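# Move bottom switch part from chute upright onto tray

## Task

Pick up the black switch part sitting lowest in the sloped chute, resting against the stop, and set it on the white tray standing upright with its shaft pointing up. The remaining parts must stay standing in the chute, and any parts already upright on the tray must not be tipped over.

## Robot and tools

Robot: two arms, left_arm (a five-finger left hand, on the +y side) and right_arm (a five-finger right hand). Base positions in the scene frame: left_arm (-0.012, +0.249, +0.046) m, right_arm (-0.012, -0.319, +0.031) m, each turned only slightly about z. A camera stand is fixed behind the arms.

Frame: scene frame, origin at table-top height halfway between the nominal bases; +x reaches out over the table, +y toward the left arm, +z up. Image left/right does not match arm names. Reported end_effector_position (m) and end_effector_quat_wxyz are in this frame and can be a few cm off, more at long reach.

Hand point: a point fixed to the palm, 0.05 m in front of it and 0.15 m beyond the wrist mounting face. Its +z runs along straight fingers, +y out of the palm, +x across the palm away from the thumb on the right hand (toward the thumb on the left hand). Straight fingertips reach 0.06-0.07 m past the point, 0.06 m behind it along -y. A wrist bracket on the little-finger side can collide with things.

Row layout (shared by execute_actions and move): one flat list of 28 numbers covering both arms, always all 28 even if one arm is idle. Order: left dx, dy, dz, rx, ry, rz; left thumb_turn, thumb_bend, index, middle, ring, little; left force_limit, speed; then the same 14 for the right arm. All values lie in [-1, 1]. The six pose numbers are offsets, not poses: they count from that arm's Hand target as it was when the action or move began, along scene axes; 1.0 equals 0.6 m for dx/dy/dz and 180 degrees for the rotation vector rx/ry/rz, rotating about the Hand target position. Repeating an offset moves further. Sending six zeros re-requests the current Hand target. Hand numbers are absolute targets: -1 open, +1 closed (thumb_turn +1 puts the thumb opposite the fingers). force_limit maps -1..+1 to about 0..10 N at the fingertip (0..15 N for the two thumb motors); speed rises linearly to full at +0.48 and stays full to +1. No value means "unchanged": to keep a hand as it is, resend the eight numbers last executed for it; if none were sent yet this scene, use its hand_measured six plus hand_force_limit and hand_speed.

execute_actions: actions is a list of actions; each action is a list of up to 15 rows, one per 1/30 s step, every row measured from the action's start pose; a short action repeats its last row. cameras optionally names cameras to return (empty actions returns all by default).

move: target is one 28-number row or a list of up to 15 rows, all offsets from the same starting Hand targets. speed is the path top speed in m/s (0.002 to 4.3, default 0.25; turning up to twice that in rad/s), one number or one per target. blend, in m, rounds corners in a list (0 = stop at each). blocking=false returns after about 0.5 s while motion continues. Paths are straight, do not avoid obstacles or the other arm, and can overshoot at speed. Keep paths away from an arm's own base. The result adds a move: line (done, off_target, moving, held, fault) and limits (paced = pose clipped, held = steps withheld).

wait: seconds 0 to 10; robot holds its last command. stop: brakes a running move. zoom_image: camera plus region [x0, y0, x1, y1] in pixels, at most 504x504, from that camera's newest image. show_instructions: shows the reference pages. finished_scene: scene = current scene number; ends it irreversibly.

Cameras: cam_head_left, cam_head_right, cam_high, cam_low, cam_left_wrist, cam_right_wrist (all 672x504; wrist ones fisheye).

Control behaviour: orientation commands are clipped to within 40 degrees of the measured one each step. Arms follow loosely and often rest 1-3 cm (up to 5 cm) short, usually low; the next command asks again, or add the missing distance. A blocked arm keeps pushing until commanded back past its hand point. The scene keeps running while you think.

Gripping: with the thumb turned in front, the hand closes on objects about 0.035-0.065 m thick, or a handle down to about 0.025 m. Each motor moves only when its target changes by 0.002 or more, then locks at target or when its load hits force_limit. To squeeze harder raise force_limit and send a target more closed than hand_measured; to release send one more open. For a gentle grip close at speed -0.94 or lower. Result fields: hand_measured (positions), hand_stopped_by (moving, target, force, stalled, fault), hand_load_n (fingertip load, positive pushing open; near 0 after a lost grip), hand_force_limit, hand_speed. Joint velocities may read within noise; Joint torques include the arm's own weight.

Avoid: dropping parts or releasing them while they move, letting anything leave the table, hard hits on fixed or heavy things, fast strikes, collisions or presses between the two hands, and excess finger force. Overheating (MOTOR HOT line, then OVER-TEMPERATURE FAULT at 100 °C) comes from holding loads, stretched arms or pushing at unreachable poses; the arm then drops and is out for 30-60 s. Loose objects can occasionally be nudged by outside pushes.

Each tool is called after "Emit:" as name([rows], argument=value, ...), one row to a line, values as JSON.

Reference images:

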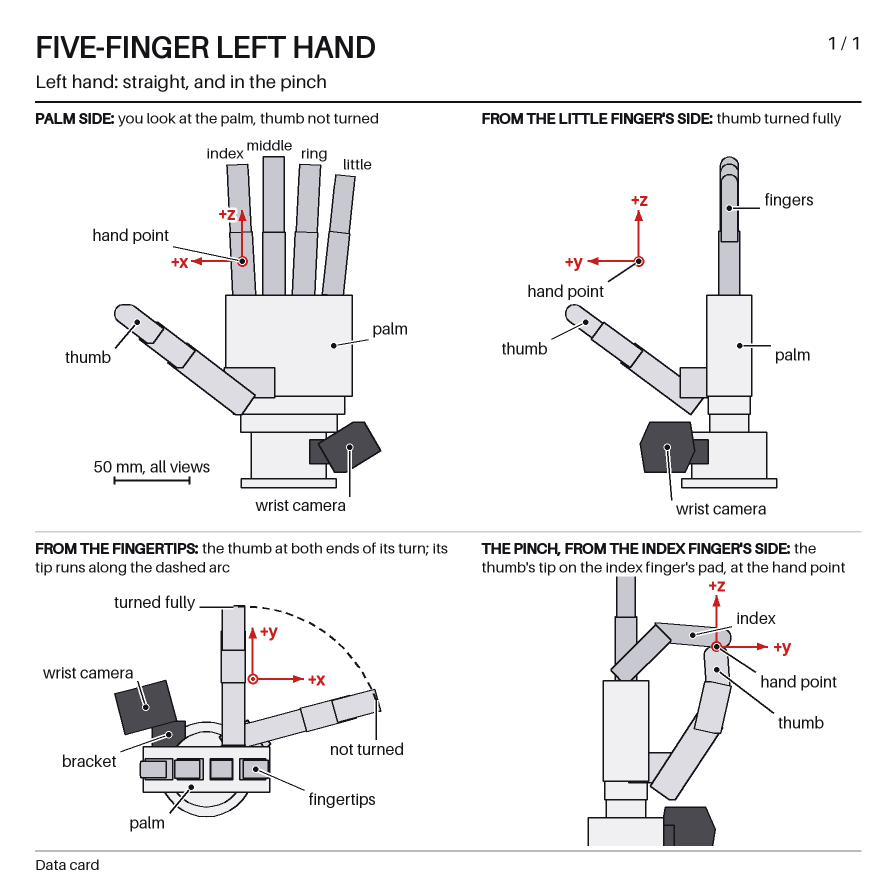

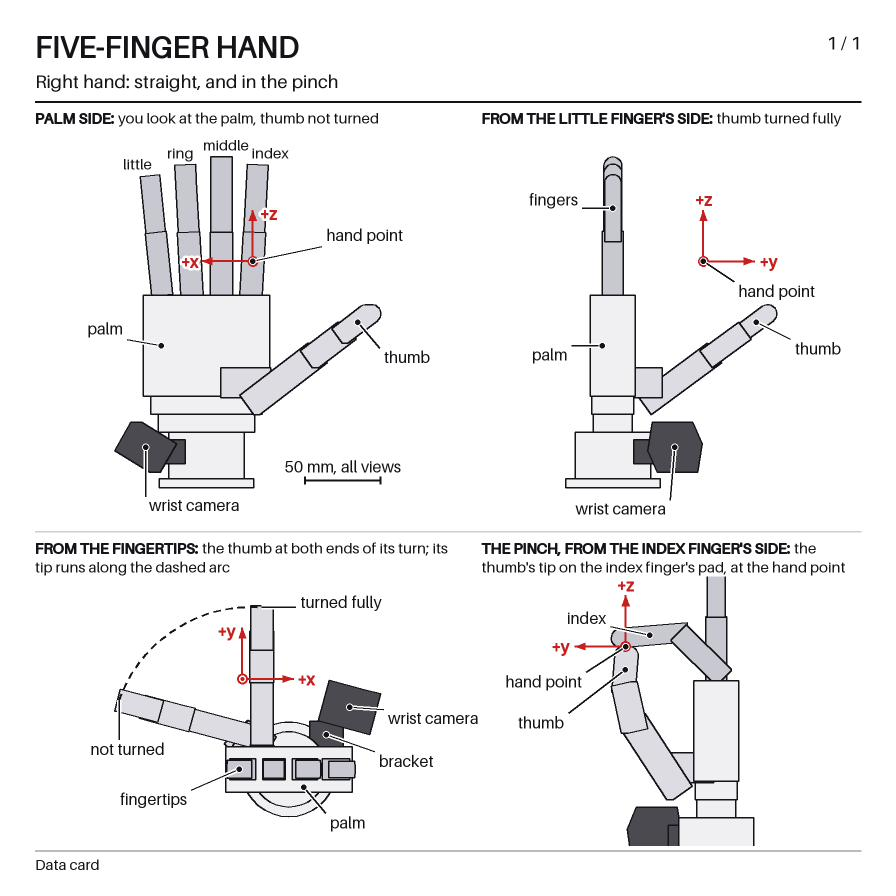

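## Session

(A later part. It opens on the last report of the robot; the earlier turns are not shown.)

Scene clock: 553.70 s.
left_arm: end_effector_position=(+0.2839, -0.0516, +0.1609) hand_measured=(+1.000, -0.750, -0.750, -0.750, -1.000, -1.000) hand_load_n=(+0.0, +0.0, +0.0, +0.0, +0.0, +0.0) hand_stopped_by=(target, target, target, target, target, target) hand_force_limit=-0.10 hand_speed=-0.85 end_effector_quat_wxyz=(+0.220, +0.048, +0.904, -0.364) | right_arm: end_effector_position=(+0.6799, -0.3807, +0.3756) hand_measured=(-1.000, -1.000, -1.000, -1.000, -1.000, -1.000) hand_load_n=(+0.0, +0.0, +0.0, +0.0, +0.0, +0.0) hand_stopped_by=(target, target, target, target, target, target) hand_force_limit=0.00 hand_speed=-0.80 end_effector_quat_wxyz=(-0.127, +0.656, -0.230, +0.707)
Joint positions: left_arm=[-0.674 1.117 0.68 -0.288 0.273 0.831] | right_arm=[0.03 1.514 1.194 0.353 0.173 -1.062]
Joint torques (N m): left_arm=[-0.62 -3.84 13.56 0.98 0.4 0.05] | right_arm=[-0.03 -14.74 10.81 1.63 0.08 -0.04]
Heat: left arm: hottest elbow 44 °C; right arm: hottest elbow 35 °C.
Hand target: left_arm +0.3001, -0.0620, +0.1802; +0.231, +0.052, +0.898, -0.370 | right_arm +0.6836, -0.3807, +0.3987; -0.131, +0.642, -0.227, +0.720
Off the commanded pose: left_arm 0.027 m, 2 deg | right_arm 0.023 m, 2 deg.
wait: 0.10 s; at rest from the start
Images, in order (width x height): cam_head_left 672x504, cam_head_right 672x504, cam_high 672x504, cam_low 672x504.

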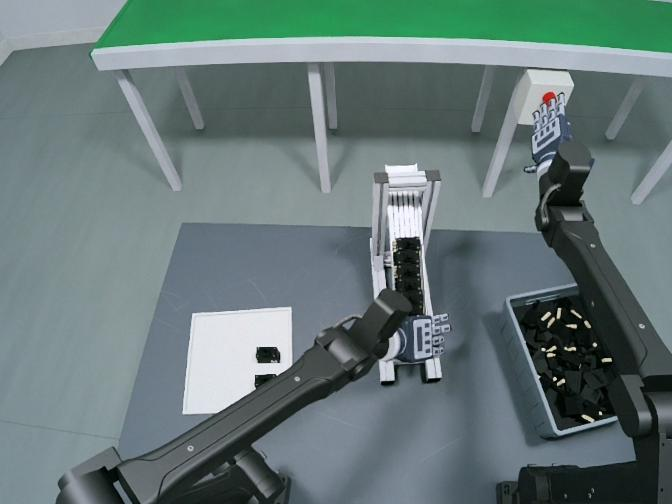

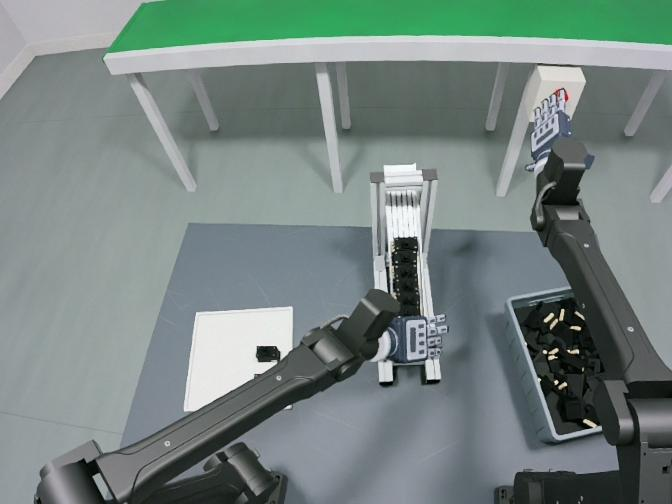

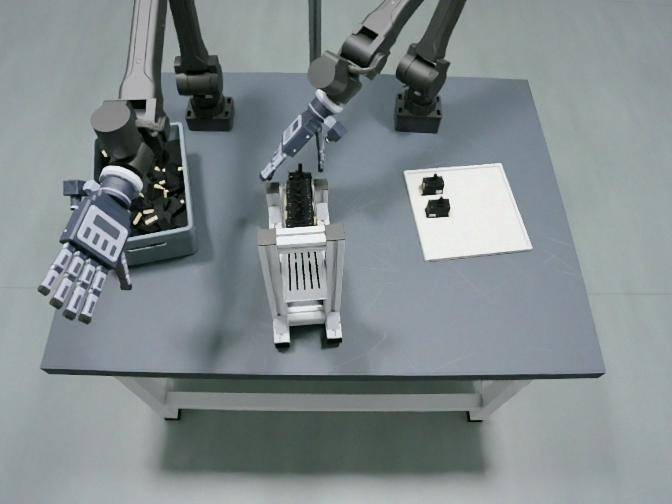

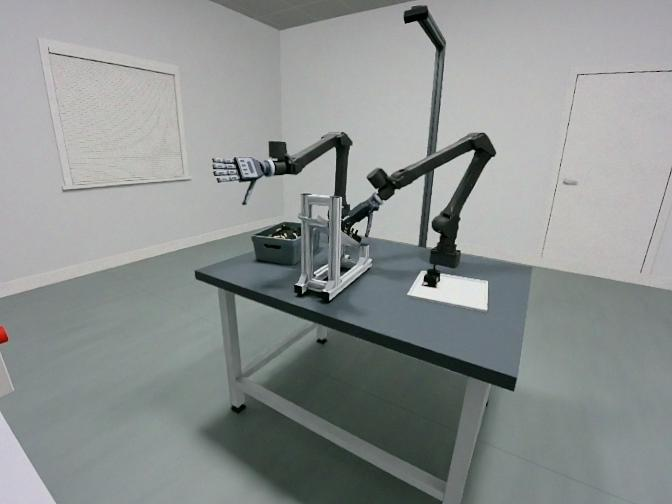

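Emit:
move(target=[-0.0163,0.0333,-0.0458,0,0,0,1,-0.75,-0.75,-0.75,-1,-1,-0.1,-0.85,0,0,0,0,0,0,-1,-1,-1,-1,-1,-1,0,-0.8], speed=0.06, cameras=["cam_left_wrist","cam_high"])

Emit:
zoom_image(camera="cam_left_wrist", region=[160, 100, 440, 340])

Emit:
zoom_image(camera="cam_high", region=[250, 110, 350, 210])

Scene clock: 616.13 s.
left_arm: end_effector_position=(+0.2881, -0.0447, +0.1542) hand_measured=(+1.000, -0.750, -0.750, -0.750, -1.000, -1.000) hand_load_n=(+0.0, +0.0, +0.0, +0.0, +0.0, +0.0) hand_stopped_by=(target, target, target, target, target, target) hand_force_limit=-0.10 hand_speed=-0.85 end_effector_quat_wxyz=(+0.225, +0.050, +0.901, -0.368) | right_arm: end_effector_position=(+0.6799, -0.3807, +0.3756) hand_measured=(-1.000, -1.000, -1.000, -1.000, -1.000, -1.000) hand_load_n=(+0.0, +0.0, +0.0, +0.0, +0.0, +0.0) hand_stopped_by=(target, target, target, target, target, target) hand_force_limit=0.00 hand_speed=-0.80 end_effector_quat_wxyz=(-0.127, +0.656, -0.230, +0.707)
Joint positions: left_arm=[-0.648 1.117 0.655 -0.254 0.294 0.85] | right_arm=[0.03 1.514 1.194 0.353 0.173 -1.062]
Joint torques (N m): left_arm=[-0.5 -5.19 8.05 2.35 0.41 0.05] | right_arm=[-0.09 -14.8 10.81 1.63 0.08 -0.04]
Heat: left arm: hottest elbow 46 °C; right arm: hottest elbow 35 °C.
Hand target: left_arm +0.2902, -0.0420, +0.1525; +0.231, +0.052, +0.898, -0.370 | right_arm +0.6836, -0.3807, +0.3987; -0.131, +0.642, -0.227, +0.720
Off the commanded pose: left_arm 0.004 m, 1 deg | right_arm 0.023 m, 2 deg.
move: off_target (right_arm)
Images, in order (width x height): cam_high 672x504, cam_left_wrist 672x504.

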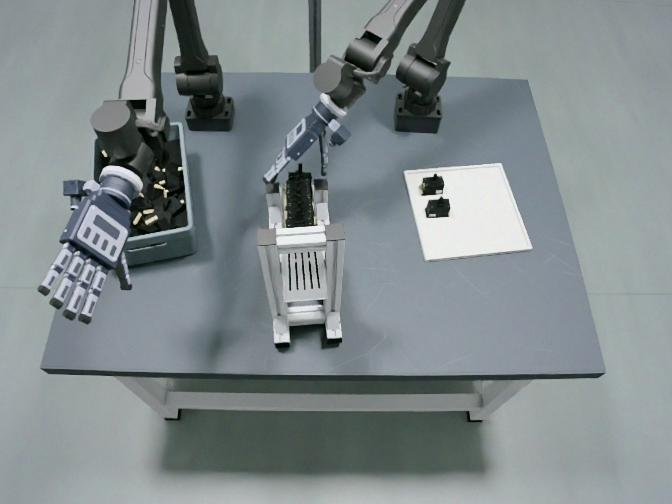

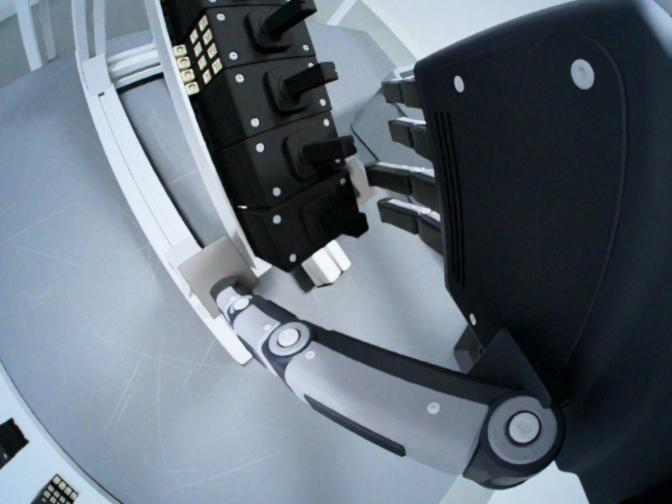

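Scaled by 1.800 from the camera's 672x504 image, which has a finer 960x720 frame.

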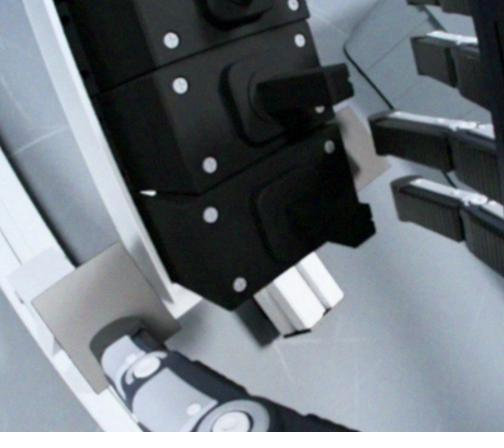

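Scaled by 5.040.

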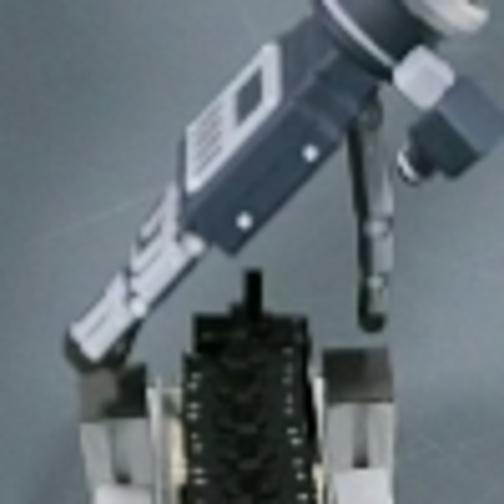

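Emit:
move([
  [0,0,0,0,0,0,1,-0.5,-0.58,-0.58,-1,-1,-0.1,-0.6,0,0,0,0,0,0,-1,-1,-1,-1,-1,-1,0,-0.8],
  [0,0,0,0,0,0,1,-0.1,-0.36,-0.2,-1,-1,-0.1,-0.88,0,0,0,0,0,0,-1,-1,-1,-1,-1,-1,0,-0.8],
], speed=0.05, cameras=["cam_left_wrist","cam_high"])

Emit:
zoom_image(camera="cam_left_wrist", region=[160, 100, 440, 340])

Emit:
zoom_image(camera="cam_high", region=[250, 110, 350, 210])

Scene clock: 662.60 s.
left_arm: end_effector_position=(+0.2881, -0.0474, +0.1559) hand_measured=(+1.000, -0.100, -0.360, -0.326, -1.000, -1.000) hand_load_n=(+0.0, +0.0, +0.0, +3.0, +0.0, +0.0) hand_stopped_by=(target, target, target, force, target, target) hand_force_limit=-0.10 hand_speed=-0.88 end_effector_quat_wxyz=(+0.225, +0.053, +0.898, -0.374) | right_arm: end_effector_position=(+0.6799, -0.3807, +0.3756) hand_measured=(-1.000, -1.000, -1.000, -1.000, -1.000, -1.000) hand_load_n=(-0.5, +0.0, +0.0, +0.0, +0.0, +0.0) hand_stopped_by=(target, target, target, target, target, target) hand_force_limit=0.00 hand_speed=-0.80 end_effector_quat_wxyz=(-0.127, +0.656, -0.230, +0.707)
Joint positions: left_arm=[-0.648 1.117 0.655 -0.245 0.305 0.85] | right_arm=[0.03 1.514 1.194 0.353 0.173 -1.062]
Joint torques (N m): left_arm=[-0.5 -5.13 8.05 1.98 -0.02 0.05] | right_arm=[-0.03 -14.74 10.81 1.63 0.08 -0.04]
Heat: left arm: hottest elbow 38 °C; right arm: hottest elbow 35 °C.
Hand target: left_arm +0.2901, -0.0420, +0.1525; +0.231, +0.052, +0.898, -0.370 | right_arm +0.6836, -0.3807, +0.3987; -0.131, +0.642, -0.227, +0.720
Off the commanded pose: left_arm 0.007 m, 1 deg | right_arm 0.023 m, 2 deg.
move: off_target (right_arm)
Images, in order (width x height): cam_high 672x504, cam_left_wrist 672x504.

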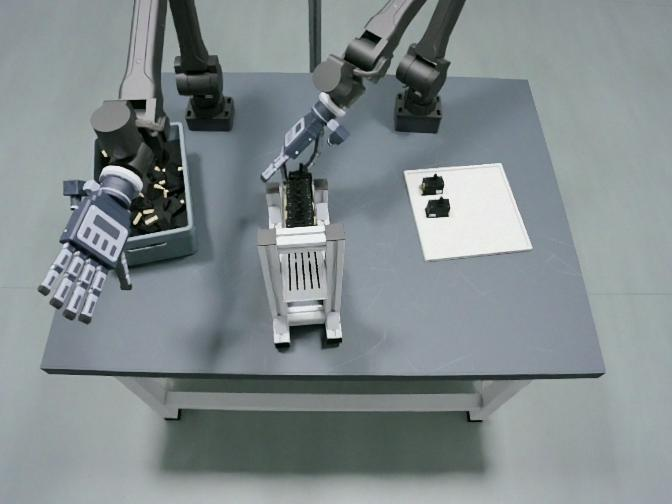

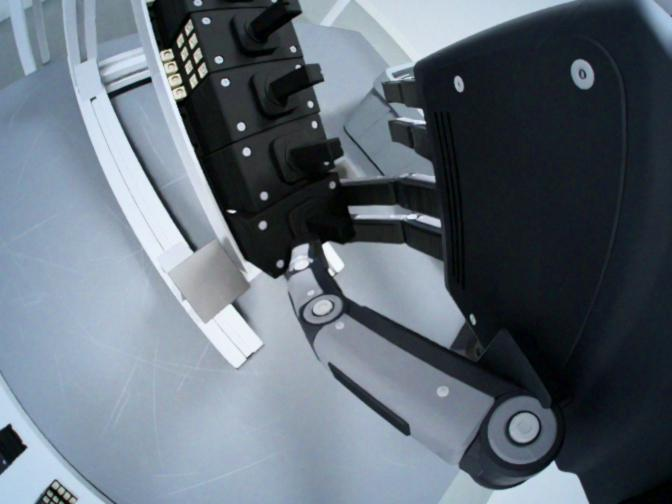

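Scaled by 1.800 from the camera's 672x504 image, which has a finer 960x720 frame.

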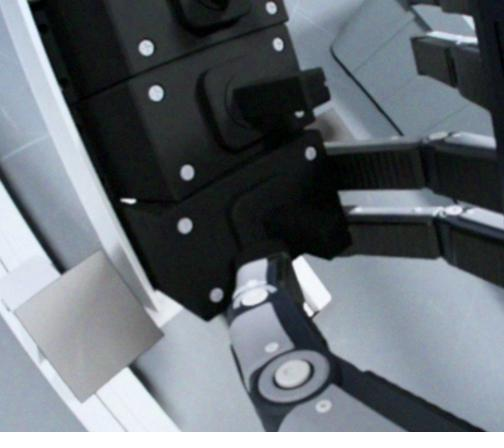

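Scaled by 5.040.

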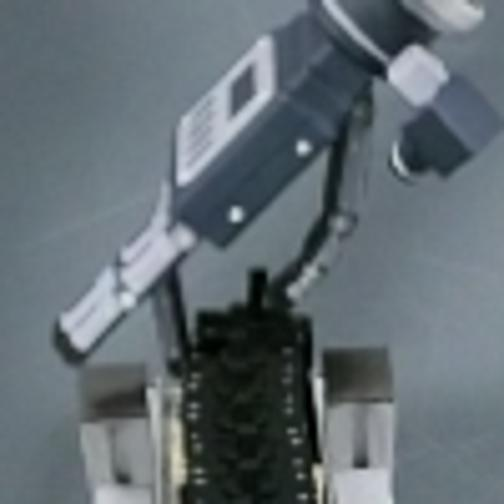

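Emit:
move(target=[0,0,0,0,0,0,1,-0.75,-0.75,-0.75,-1,-1,-0.1,-0.6,0,0,0,0,0,0,-1,-1,-1,-1,-1,-1,0,-0.8], speed=0.05, cameras=["cam_left_wrist","cam_high","cam_head_left"])

Emit:
zoom_image(camera="cam_left_wrist", region=[160, 100, 440, 340])

Emit:
zoom_image(camera="cam_high", region=[250, 110, 350, 210])

Emit:
zoom_image(camera="cam_head_left", region=[360, 270, 460, 400])

Scene clock: 714.33 s.
left_arm: end_effector_position=(+0.2893, -0.0463, +0.1558) hand_measured=(+1.000, -0.750, -0.750, -0.750, -1.000, -1.000) hand_load_n=(+0.0, +0.0, +0.0, +0.0, +0.0, +0.0) hand_stopped_by=(target, target, target, target, target, target) hand_force_limit=-0.10 hand_speed=-0.60 end_effector_quat_wxyz=(+0.227, +0.051, +0.899, -0.372) | right_arm: end_effector_position=(+0.6799, -0.3807, +0.3756) hand_measured=(-1.000, -1.000, -1.000, -1.000, -1.000, -1.000) hand_load_n=(+0.0, +0.0, +0.0, +0.0, +0.0, +0.0) hand_stopped_by=(target, target, target, target, target, target) hand_force_limit=0.00 hand_speed=-0.80 end_effector_quat_wxyz=(-0.127, +0.656, -0.230, +0.707)
Joint positions: left_arm=[-0.647 1.117 0.655 -0.245 0.299 0.85] | right_arm=[0.03 1.514 1.194 0.353 0.173 -1.062]
Joint torques (N m): left_arm=[-0.62 -5.13 8.06 1.99 0.22 0.05] | right_arm=[-0.03 -14.74 10.81 1.63 0.08 -0.04]
Heat: left arm: hottest elbow 35 °C; right arm: hottest elbow 35 °C.
Hand target: left_arm +0.2901, -0.0420, +0.1525; +0.231, +0.052, +0.898, -0.370 | right_arm +0.6836, -0.3807, +0.3987; -0.131, +0.642, -0.227, +0.720
Off the commanded pose: left_arm 0.005 m, 1 deg | right_arm 0.023 m, 2 deg.
move: off_target (right_arm)
Images, in order (width x height): cam_head_left 672x504, cam_high 672x504, cam_left_wrist 672x504.

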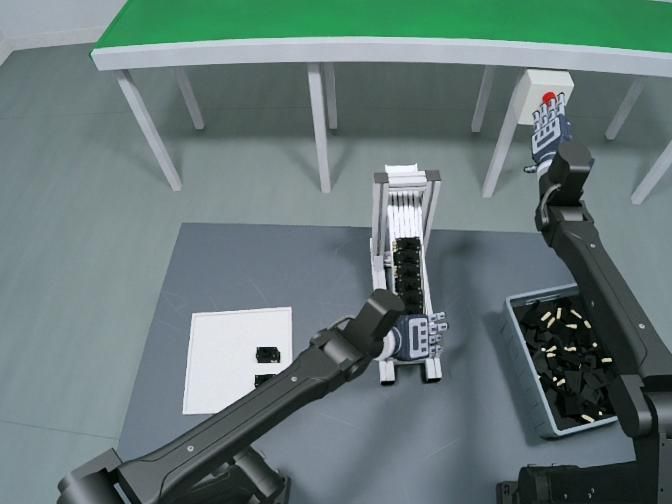

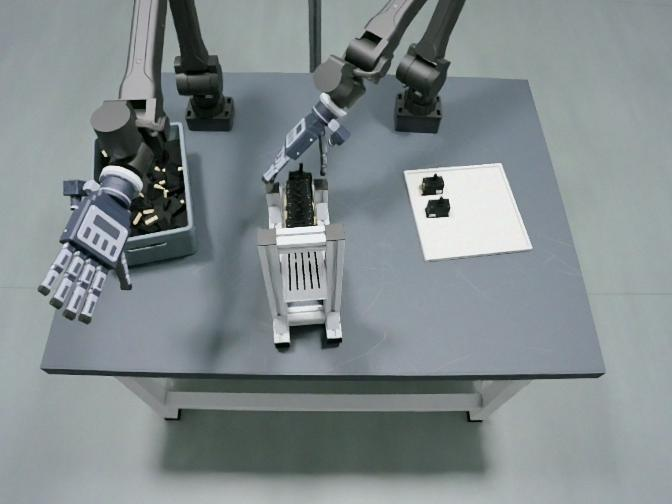

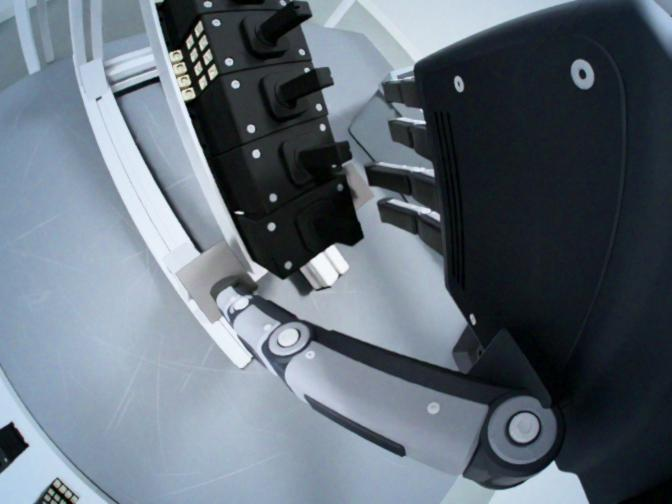

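Scaled by 1.800 from the camera's 672x504 image, which has a finer 960x720 frame.

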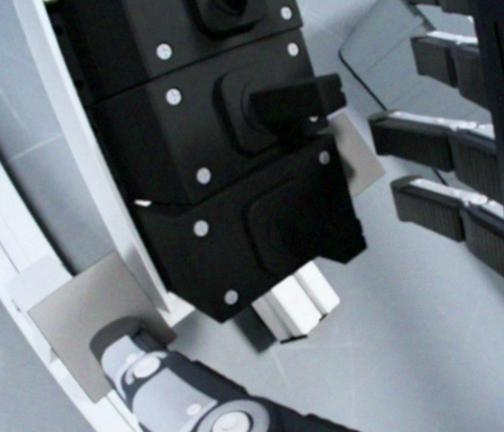

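Scaled by 5.040.

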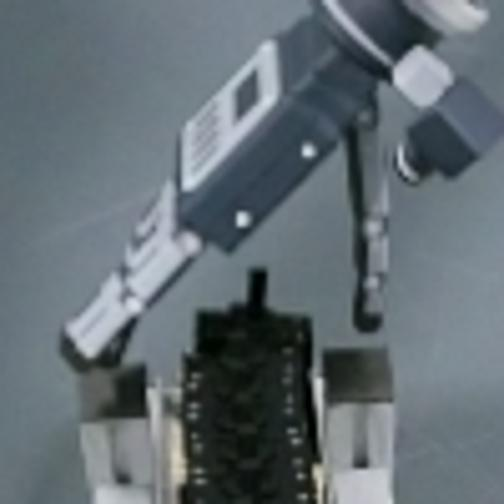

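Scaled by 3.877.

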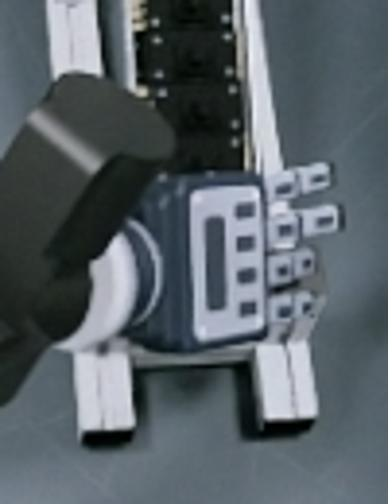

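Emit:
move(target=[-0.02,-0.02,0.14,0,0,0,1,-0.75,-0.75,-0.75,-1,-1,-0.1,-0.6,0,0,0,0,0,0,-1,-1,-1,-1,-1,-1,0,-0.8], speed=0.12, cameras=["cam_left_wrist","cam_high","cam_head_left"])

Emit:
zoom_image(camera="cam_left_wrist", region=[160, 80, 400, 280])

Emit:
zoom_image(camera="cam_high", region=[260, 140, 340, 220])

Emit:
zoom_image(camera="cam_head_left", region=[360, 270, 460, 400])

Scene clock: 724.03 s.
left_arm: end_effector_position=(+0.2698, -0.0418, +0.2094) hand_measured=(+1.000, -0.750, -0.750, -0.750, -1.000, -1.000) hand_load_n=(+0.0, +0.0, +0.0, +0.0, +0.0, +0.0) hand_stopped_by=(target, target, target, target, target, target) hand_force_limit=-0.10 hand_speed=-0.60 end_effector_quat_wxyz=(+0.219, +0.051, +0.907, -0.357) | right_arm: end_effector_position=(+0.6799, -0.3807, +0.3756) hand_measured=(-1.000, -1.000, -1.000, -1.000, -1.000, -1.000) hand_load_n=(+0.0, +0.0, +0.0, +0.0, +0.0, +0.0) hand_stopped_by=(target, target, target, target, target, target) hand_force_limit=0.00 hand_speed=-0.80 end_effector_quat_wxyz=(-0.127, +0.656, -0.230, +0.707)
Joint positions: left_arm=[-0.686 1.014 0.755 -0.477 0.259 0.833] | right_arm=[0.03 1.514 1.194 0.353 0.173 -1.062]
Joint torques (N m): left_arm=[-1.55 -4.25 14.04 0.87 0.19 -0.13] | right_arm=[-0.03 -14.74 10.81 1.63 0.08 -0.04]
Heat: left arm: hottest elbow 35 °C; right arm: hottest elbow 36 °C.
Hand target: left_arm +0.2782, -0.0539, +0.2366; +0.231, +0.052, +0.898, -0.370 | right_arm +0.6836, -0.3807, +0.3987; -0.131, +0.642, -0.227, +0.720
Off the commanded pose: left_arm 0.031 m, 2 deg | right_arm 0.023 m, 2 deg.
move: off_target (left_arm, right_arm)
Images, in order (width x height): cam_head_left 672x504, cam_high 672x504, cam_left_wrist 672x504.

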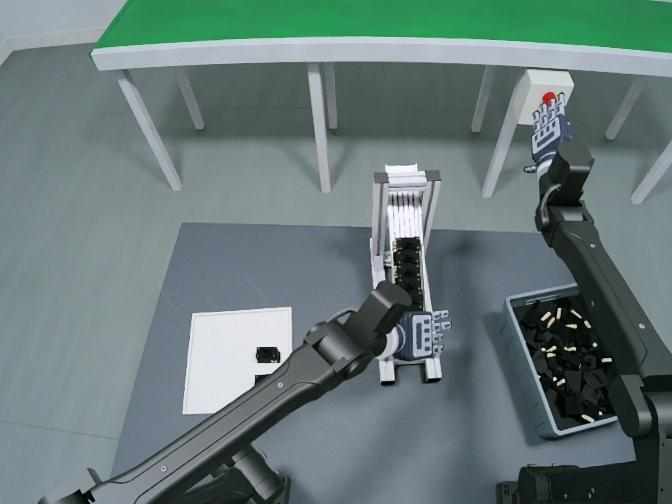

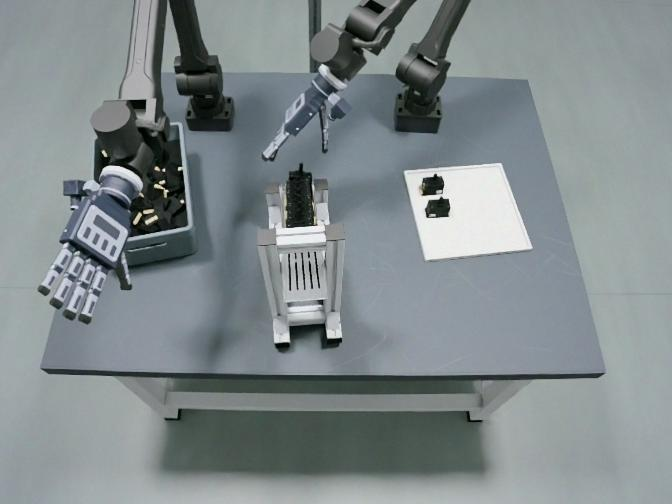

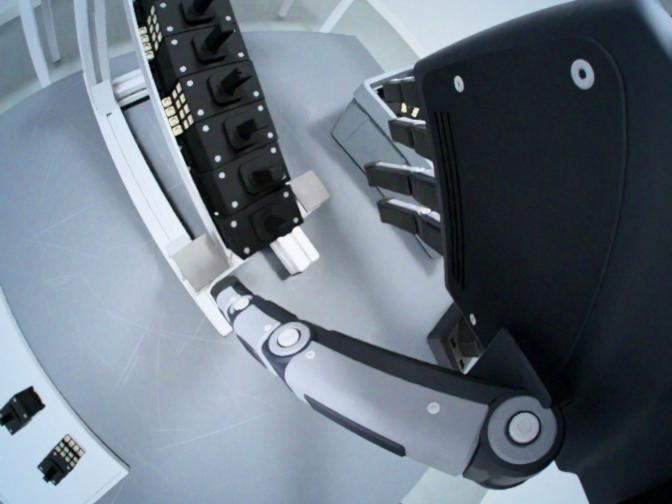

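Scaled by 2.100 from the camera's 672x504 image, which has a finer 960x720 frame.

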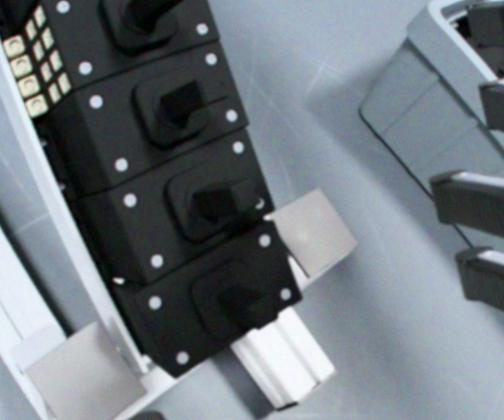

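Scaled by 6.300.

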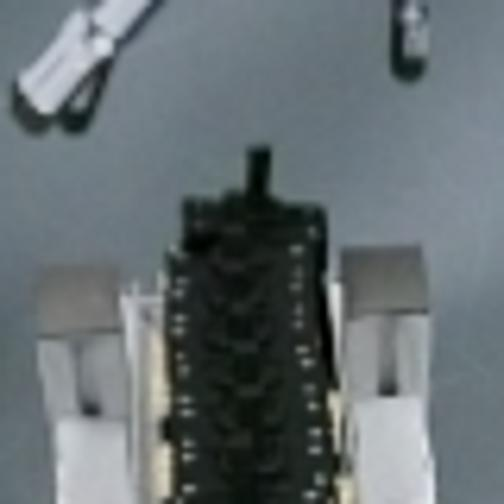

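Scaled by 3.877.

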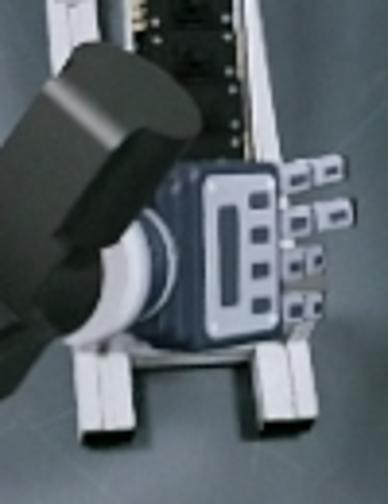

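Emit:
move([
  [0.02,0.005,-0.117,0,0,0,1,-0.85,-0.75,-0.75,-1,-1,-0.1,-0.6,0,0,0,0,0,0,-1,-1,-1,-1,-1,-1,0,-0.8],
], speed=0.08, cameras=["cam_left_wrist","cam_high"])

Emit:
zoom_image(camera="cam_left_wrist", region=[160, 100, 440, 340])

Emit:
zoom_image(camera="cam_high", region=[250, 110, 350, 210])

Scene clock: 805.90 s.
left_arm: end_effector_position=(+0.2877, -0.0535, +0.1753) hand_measured=(+1.000, -0.850, -0.750, -0.750, -1.000, -1.000) hand_load_n=(+0.0, +0.0, +0.0, +0.0, +0.0, +0.0) hand_stopped_by=(target, target, target, target, target, target) hand_force_limit=-0.10 hand_speed=-0.60 end_effector_quat_wxyz=(+0.231, +0.051, +0.897, -0.373) | right_arm: end_effector_position=(+0.6799, -0.3807, +0.3756) hand_measured=(-1.000, -1.000, -1.000, -1.000, -1.000, -1.000) hand_load_n=(+0.0, +0.0, +0.0, +0.0, +0.0, +0.0) hand_stopped_by=(target, target, target, target, target, target) hand_force_limit=0.00 hand_speed=-0.80 end_effector_quat_wxyz=(-0.127, +0.656, -0.230, +0.707)
Joint positions: left_arm=[-0.67 1.095 0.692 -0.291 0.278 0.835] | right_arm=[0.03 1.514 1.194 0.353 0.173 -1.062]
Joint torques (N m): left_arm=[-0.56 -3.84 8.29 2.36 0.4 0.05] | right_arm=[-0.09 -14.74 10.81 1.65 0.08 -0.04]
Heat: left arm: hottest elbow 41 °C; right arm: hottest elbow 36 °C.
Hand target: left_arm +0.2902, -0.0510, +0.1664; +0.231, +0.052, +0.898, -0.370 | right_arm +0.6836, -0.3807, +0.3987; -0.131, +0.642, -0.227, +0.720
Off the commanded pose: left_arm 0.010 m, 0 deg | right_arm 0.023 m, 2 deg.
move: off_target (right_arm)
Images, in order (width x height): cam_high 672x504, cam_left_wrist 672x504.

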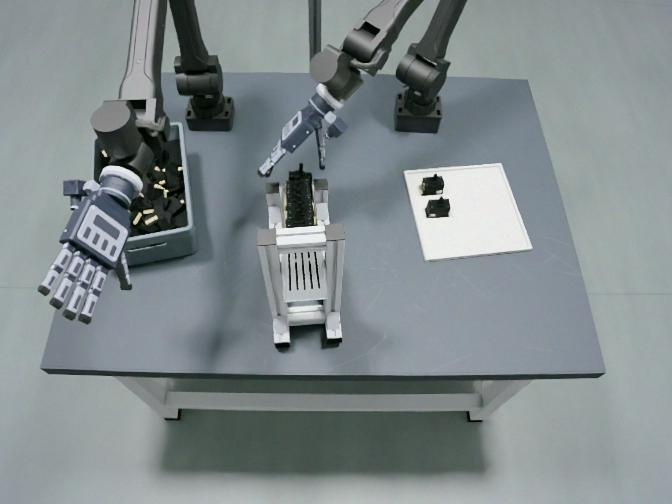

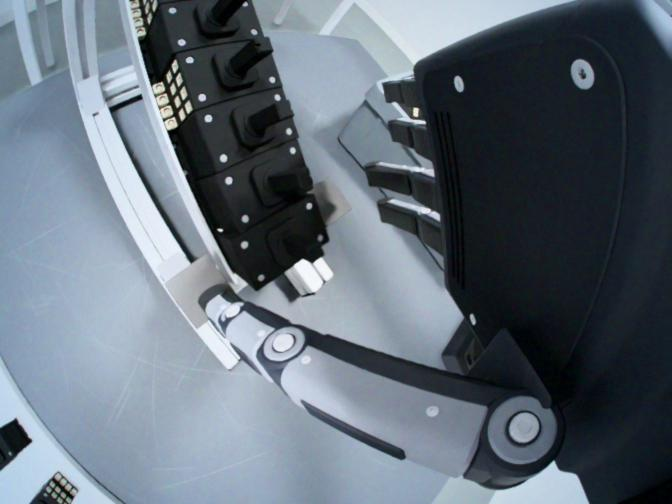

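Scaled by 1.800 from the camera's 672x504 image, which has a finer 960x720 frame.

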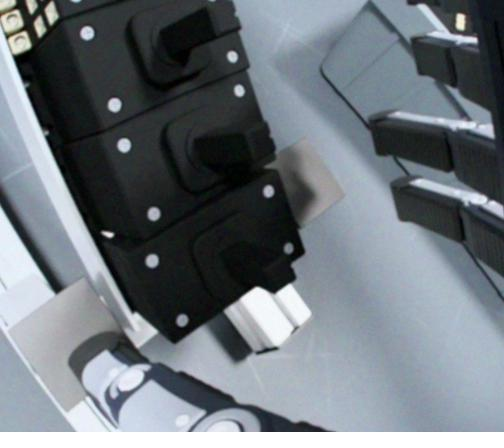

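Scaled by 5.040.

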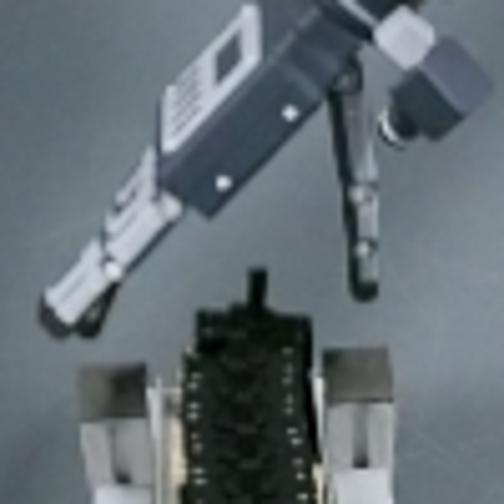

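Emit:
move([
  [0.0147,0.0033,-0.037,0,0,0,1,-0.85,-0.75,-0.75,-1,-1,-0.1,-0.6,0,0,0,0,0,0,-1,-1,-1,-1,-1,-1,0,-0.8],
], speed=0.06, cameras=["cam_left_wrist","cam_high"])

Emit:
zoom_image(camera="cam_left_wrist", region=[160, 100, 440, 340])

Emit:
zoom_image(camera="cam_high", region=[250, 110, 350, 210])

Scene clock: 819.47 s.
left_arm: end_effector_position=(+0.2973, -0.0519, +0.1536) hand_measured=(+1.000, -0.850, -0.750, -0.750, -1.000, -1.000) hand_load_n=(+0.0, +0.0, +0.0, +0.0, +0.0, +0.0) hand_stopped_by=(target, target, target, target, target, target) hand_force_limit=-0.10 hand_speed=-0.60 end_effector_quat_wxyz=(+0.232, +0.051, +0.897, -0.373) | right_arm: end_effector_position=(+0.6799, -0.3807, +0.3756) hand_measured=(-1.000, -1.000, -1.000, -1.000, -1.000, -1.000) hand_load_n=(+0.0, +0.0, +0.0, +0.0, +0.0, +0.0) hand_stopped_by=(target, target, target, target, target, target) hand_force_limit=0.00 hand_speed=-0.80 end_effector_quat_wxyz=(-0.127, +0.656, -0.230, +0.707)
Joint positions: left_arm=[-0.647 1.146 0.665 -0.216 0.295 0.85] | right_arm=[0.03 1.514 1.194 0.353 0.173 -1.062]
Joint torques (N m): left_arm=[-0.56 -4.19 7.98 2.39 0.4 0.04] | right_arm=[-0.09 -14.74 10.81 1.63 0.08 -0.04]
Heat: left arm: hottest elbow 40 °C; right arm: hottest elbow 36 °C.
Hand target: left_arm +0.2991, -0.0490, +0.1443; +0.231, +0.052, +0.898, -0.370 | right_arm +0.6836, -0.3807, +0.3987; -0.131, +0.642, -0.227, +0.720
Off the commanded pose: left_arm 0.010 m, 0 deg | right_arm 0.023 m, 2 deg.
move: off_target (right_arm)
Images, in order (width x height): cam_high 672x504, cam_left_wrist 672x504.

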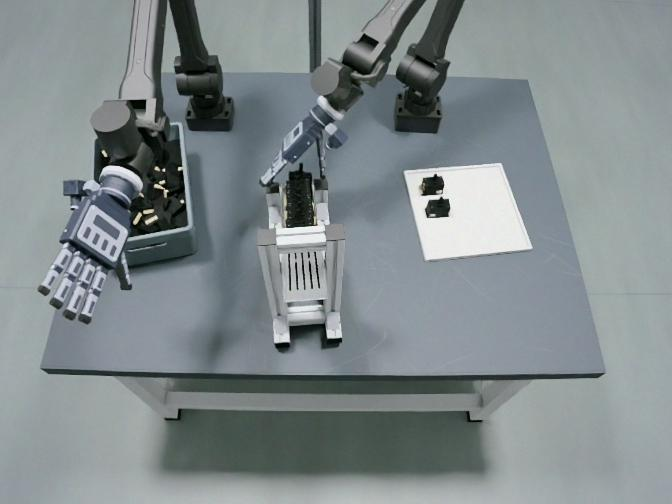

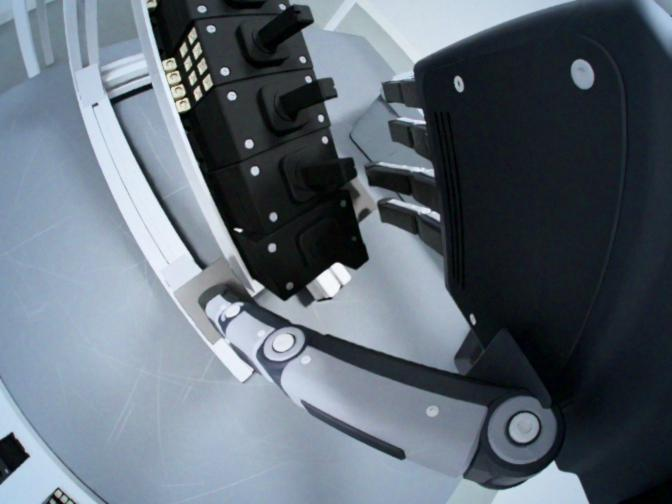

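Scaled by 1.800 from the camera's 672x504 image, which has a finer 960x720 frame.

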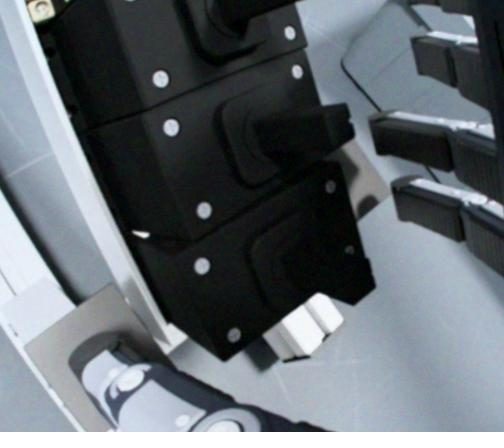

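Scaled by 5.040.

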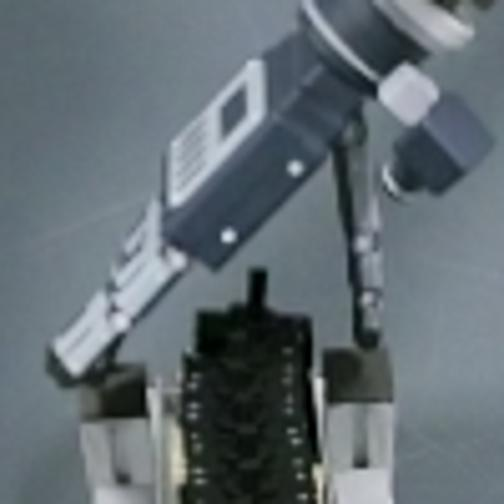

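Emit:
move([
  [0.0,0.0,-0.002,0,0,0,1,-0.68,-0.7,-0.7,-1,-1,-0.1,-0.6,0,0,0,0,0,0,-1,-1,-1,-1,-1,-1,0,-0.8],
  [0.005,0.0,-0.0117,0,0,0,1,-0.68,-0.7,-0.7,-1,-1,-0.1,-0.6,0,0,0,0,0,0,-1,-1,-1,-1,-1,-1,0,-0.8],
], speed=0.05, cameras=["cam_left_wrist","cam_high"])

Emit:
zoom_image(camera="cam_left_wrist", region=[160, 100, 440, 340])

Emit:
zoom_image(camera="cam_high", region=[250, 110, 350, 210])

Scene clock: 842.07 s.
left_arm: end_effector_position=(+0.3004, -0.0523, +0.1470) hand_measured=(+1.000, -0.680, -0.700, -0.700, -1.000, -1.000) hand_load_n=(+0.0, +0.0, +0.0, +0.0, +0.0, +0.0) hand_stopped_by=(target, target, target, target, target, target) hand_force_limit=-0.10 hand_speed=-0.60 end_effector_quat_wxyz=(+0.232, +0.051, +0.897, -0.374) | right_arm: end_effector_position=(+0.6799, -0.3807, +0.3756) hand_measured=(-1.000, -1.000, -1.000, -1.000, -1.000, -1.000) hand_load_n=(+0.0, +0.0, +0.0, +0.0, +0.0, +0.0) hand_stopped_by=(target, target, target, target, target, target) hand_force_limit=0.00 hand_speed=-0.80 end_effector_quat_wxyz=(-0.127, +0.656, -0.230, +0.707)
Joint positions: left_arm=[-0.641 1.165 0.659 -0.191 0.3 0.854] | right_arm=[0.03 1.514 1.194 0.353 0.173 -1.062]
Joint torques (N m): left_arm=[-0.56 -4.25 7.86 2.41 0.4 0.05] | right_arm=[-0.09 -14.74 10.81 1.63 0.08 -0.04]
Heat: left arm: hottest elbow 38 °C; right arm: hottest elbow 36 °C.
Hand target: left_arm +0.3021, -0.0490, +0.1373; +0.231, +0.052, +0.898, -0.370 | right_arm +0.6836, -0.3807, +0.3987; -0.131, +0.642, -0.227, +0.720
Off the commanded pose: left_arm 0.010 m, 0 deg | right_arm 0.023 m, 2 deg.
move: off_target (right_arm)
Images, in order (width x height): cam_high 672x504, cam_left_wrist 672x504.

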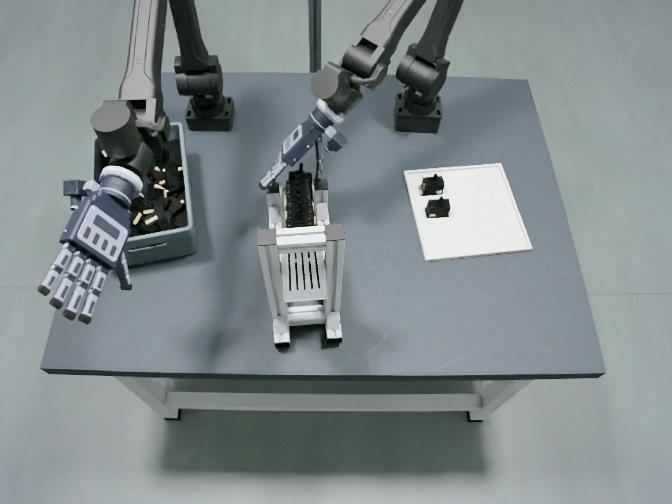

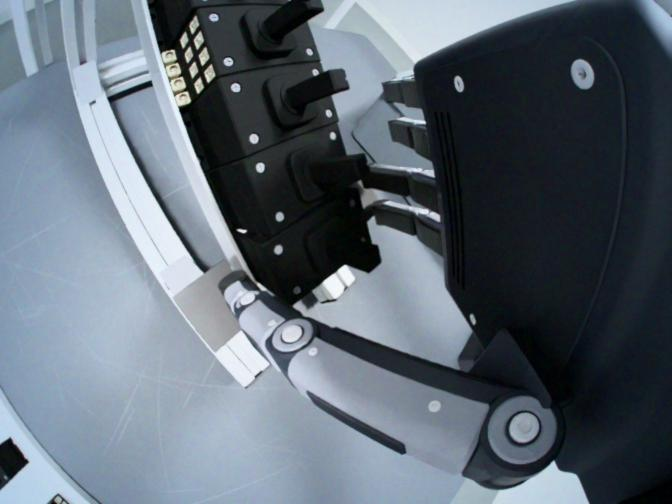

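Scaled by 1.800 from the camera's 672x504 image, which has a finer 960x720 frame.

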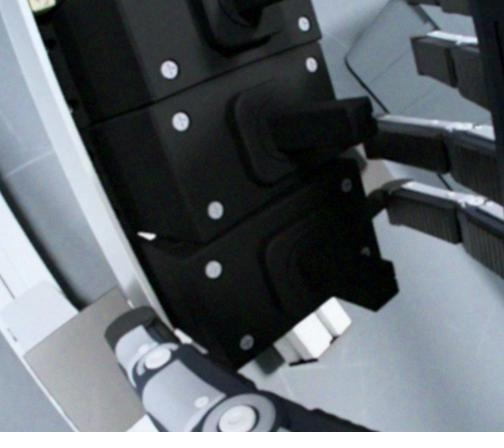

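Scaled by 5.040.

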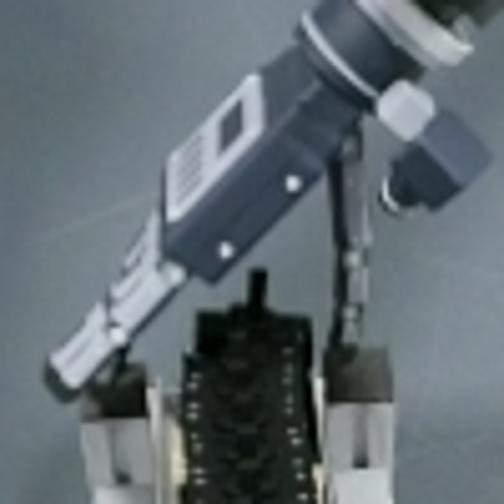

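Emit:
move(target=[-0.0155,-0.002,-0.0065,0,0,0,1,-0.68,-0.7,-0.7,-1,-1,-0.1,-0.6,0,0,0,0,0,0,-1,-1,-1,-1,-1,-1,0,-0.8], speed=0.04, cameras=["cam_left_wrist","cam_high"])

Emit:
zoom_image(camera="cam_left_wrist", region=[160, 100, 440, 340])

Emit:
zoom_image(camera="cam_high", region=[250, 110, 350, 210])

Scene clock: 923.57 s.
left_arm: end_effector_position=(+0.2991, -0.0526, +0.1437) hand_measured=(+1.000, -0.680, -0.700, -0.700, -1.000, -1.000) hand_load_n=(+0.0, +0.0, +0.0, +0.0, +0.0, +0.0) hand_stopped_by=(target, target, target, target, target, target) hand_force_limit=-0.10 hand_speed=-0.60 end_effector_quat_wxyz=(+0.236, +0.053, +0.895, -0.374) | right_arm: end_effector_position=(+0.6799, -0.3807, +0.3756) hand_measured=(-1.000, -1.000, -1.000, -1.000, -1.000, -1.000) hand_load_n=(+0.0, -0.5, +0.0, +0.0, +0.0, +0.0) hand_stopped_by=(target, target, target, target, target, target) hand_force_limit=0.00 hand_speed=-0.80 end_effector_quat_wxyz=(-0.127, +0.656, -0.230, +0.707)
Joint positions: left_arm=[-0.647 1.165 0.645 -0.17 0.292 0.854] | right_arm=[0.03 1.514 1.194 0.353 0.173 -1.062]
Joint torques (N m): left_arm=[-1.55 -5.13 7.15 2.11 0.08 -0.07] | right_arm=[-0.09 -14.74 10.81 1.63 0.08 -0.04]
Heat: left arm: hottest elbow 35 °C; right arm: hottest elbow 36 °C.
Hand target: left_arm +0.2926, -0.0503, +0.1333; +0.231, +0.052, +0.898, -0.370 | right_arm +0.6836, -0.3807, +0.3987; -0.131, +0.642, -0.227, +0.720
Off the commanded pose: left_arm 0.012 m, 1 deg | right_arm 0.023 m, 2 deg.
move: off_target (left_arm, right_arm)
Images, in order (width x height): cam_high 672x504, cam_left_wrist 672x504.

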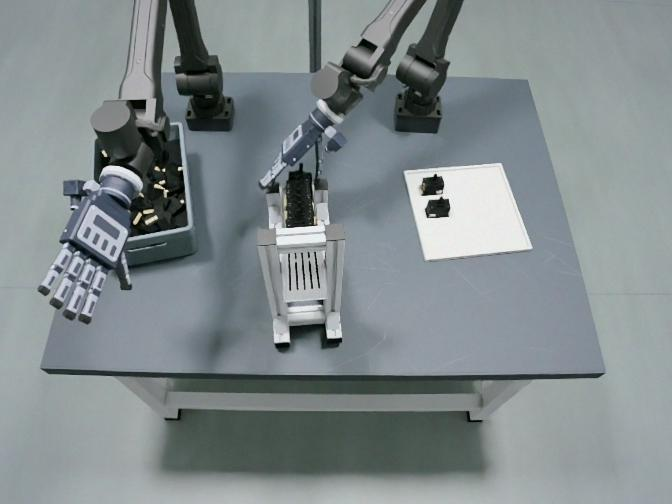

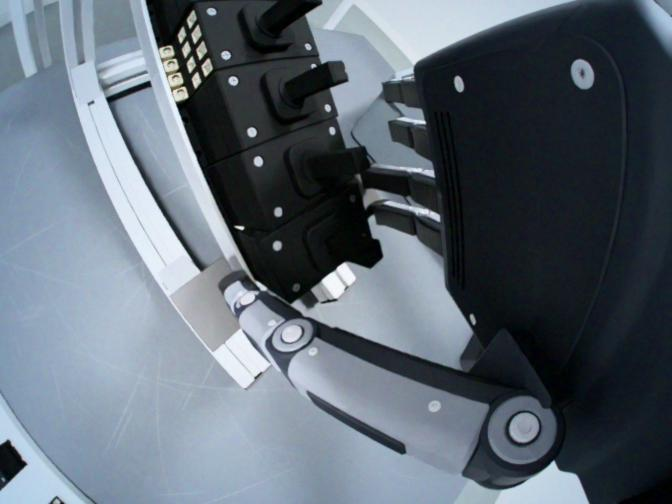

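Scaled by 1.800 from the camera's 672x504 image, which has a finer 960x720 frame.

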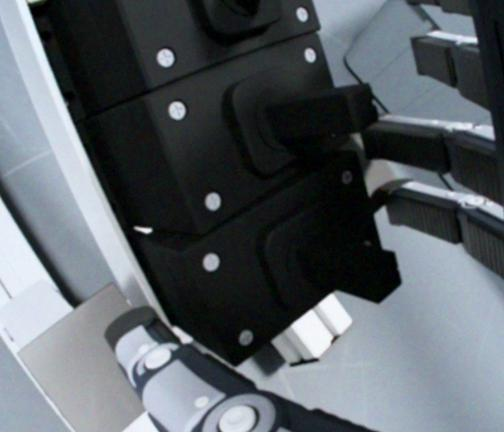

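Scaled by 5.040.

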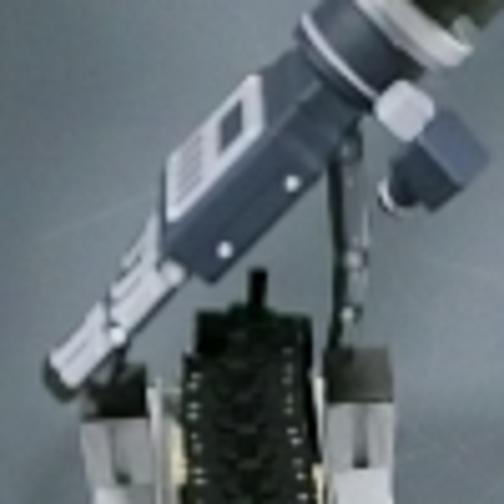

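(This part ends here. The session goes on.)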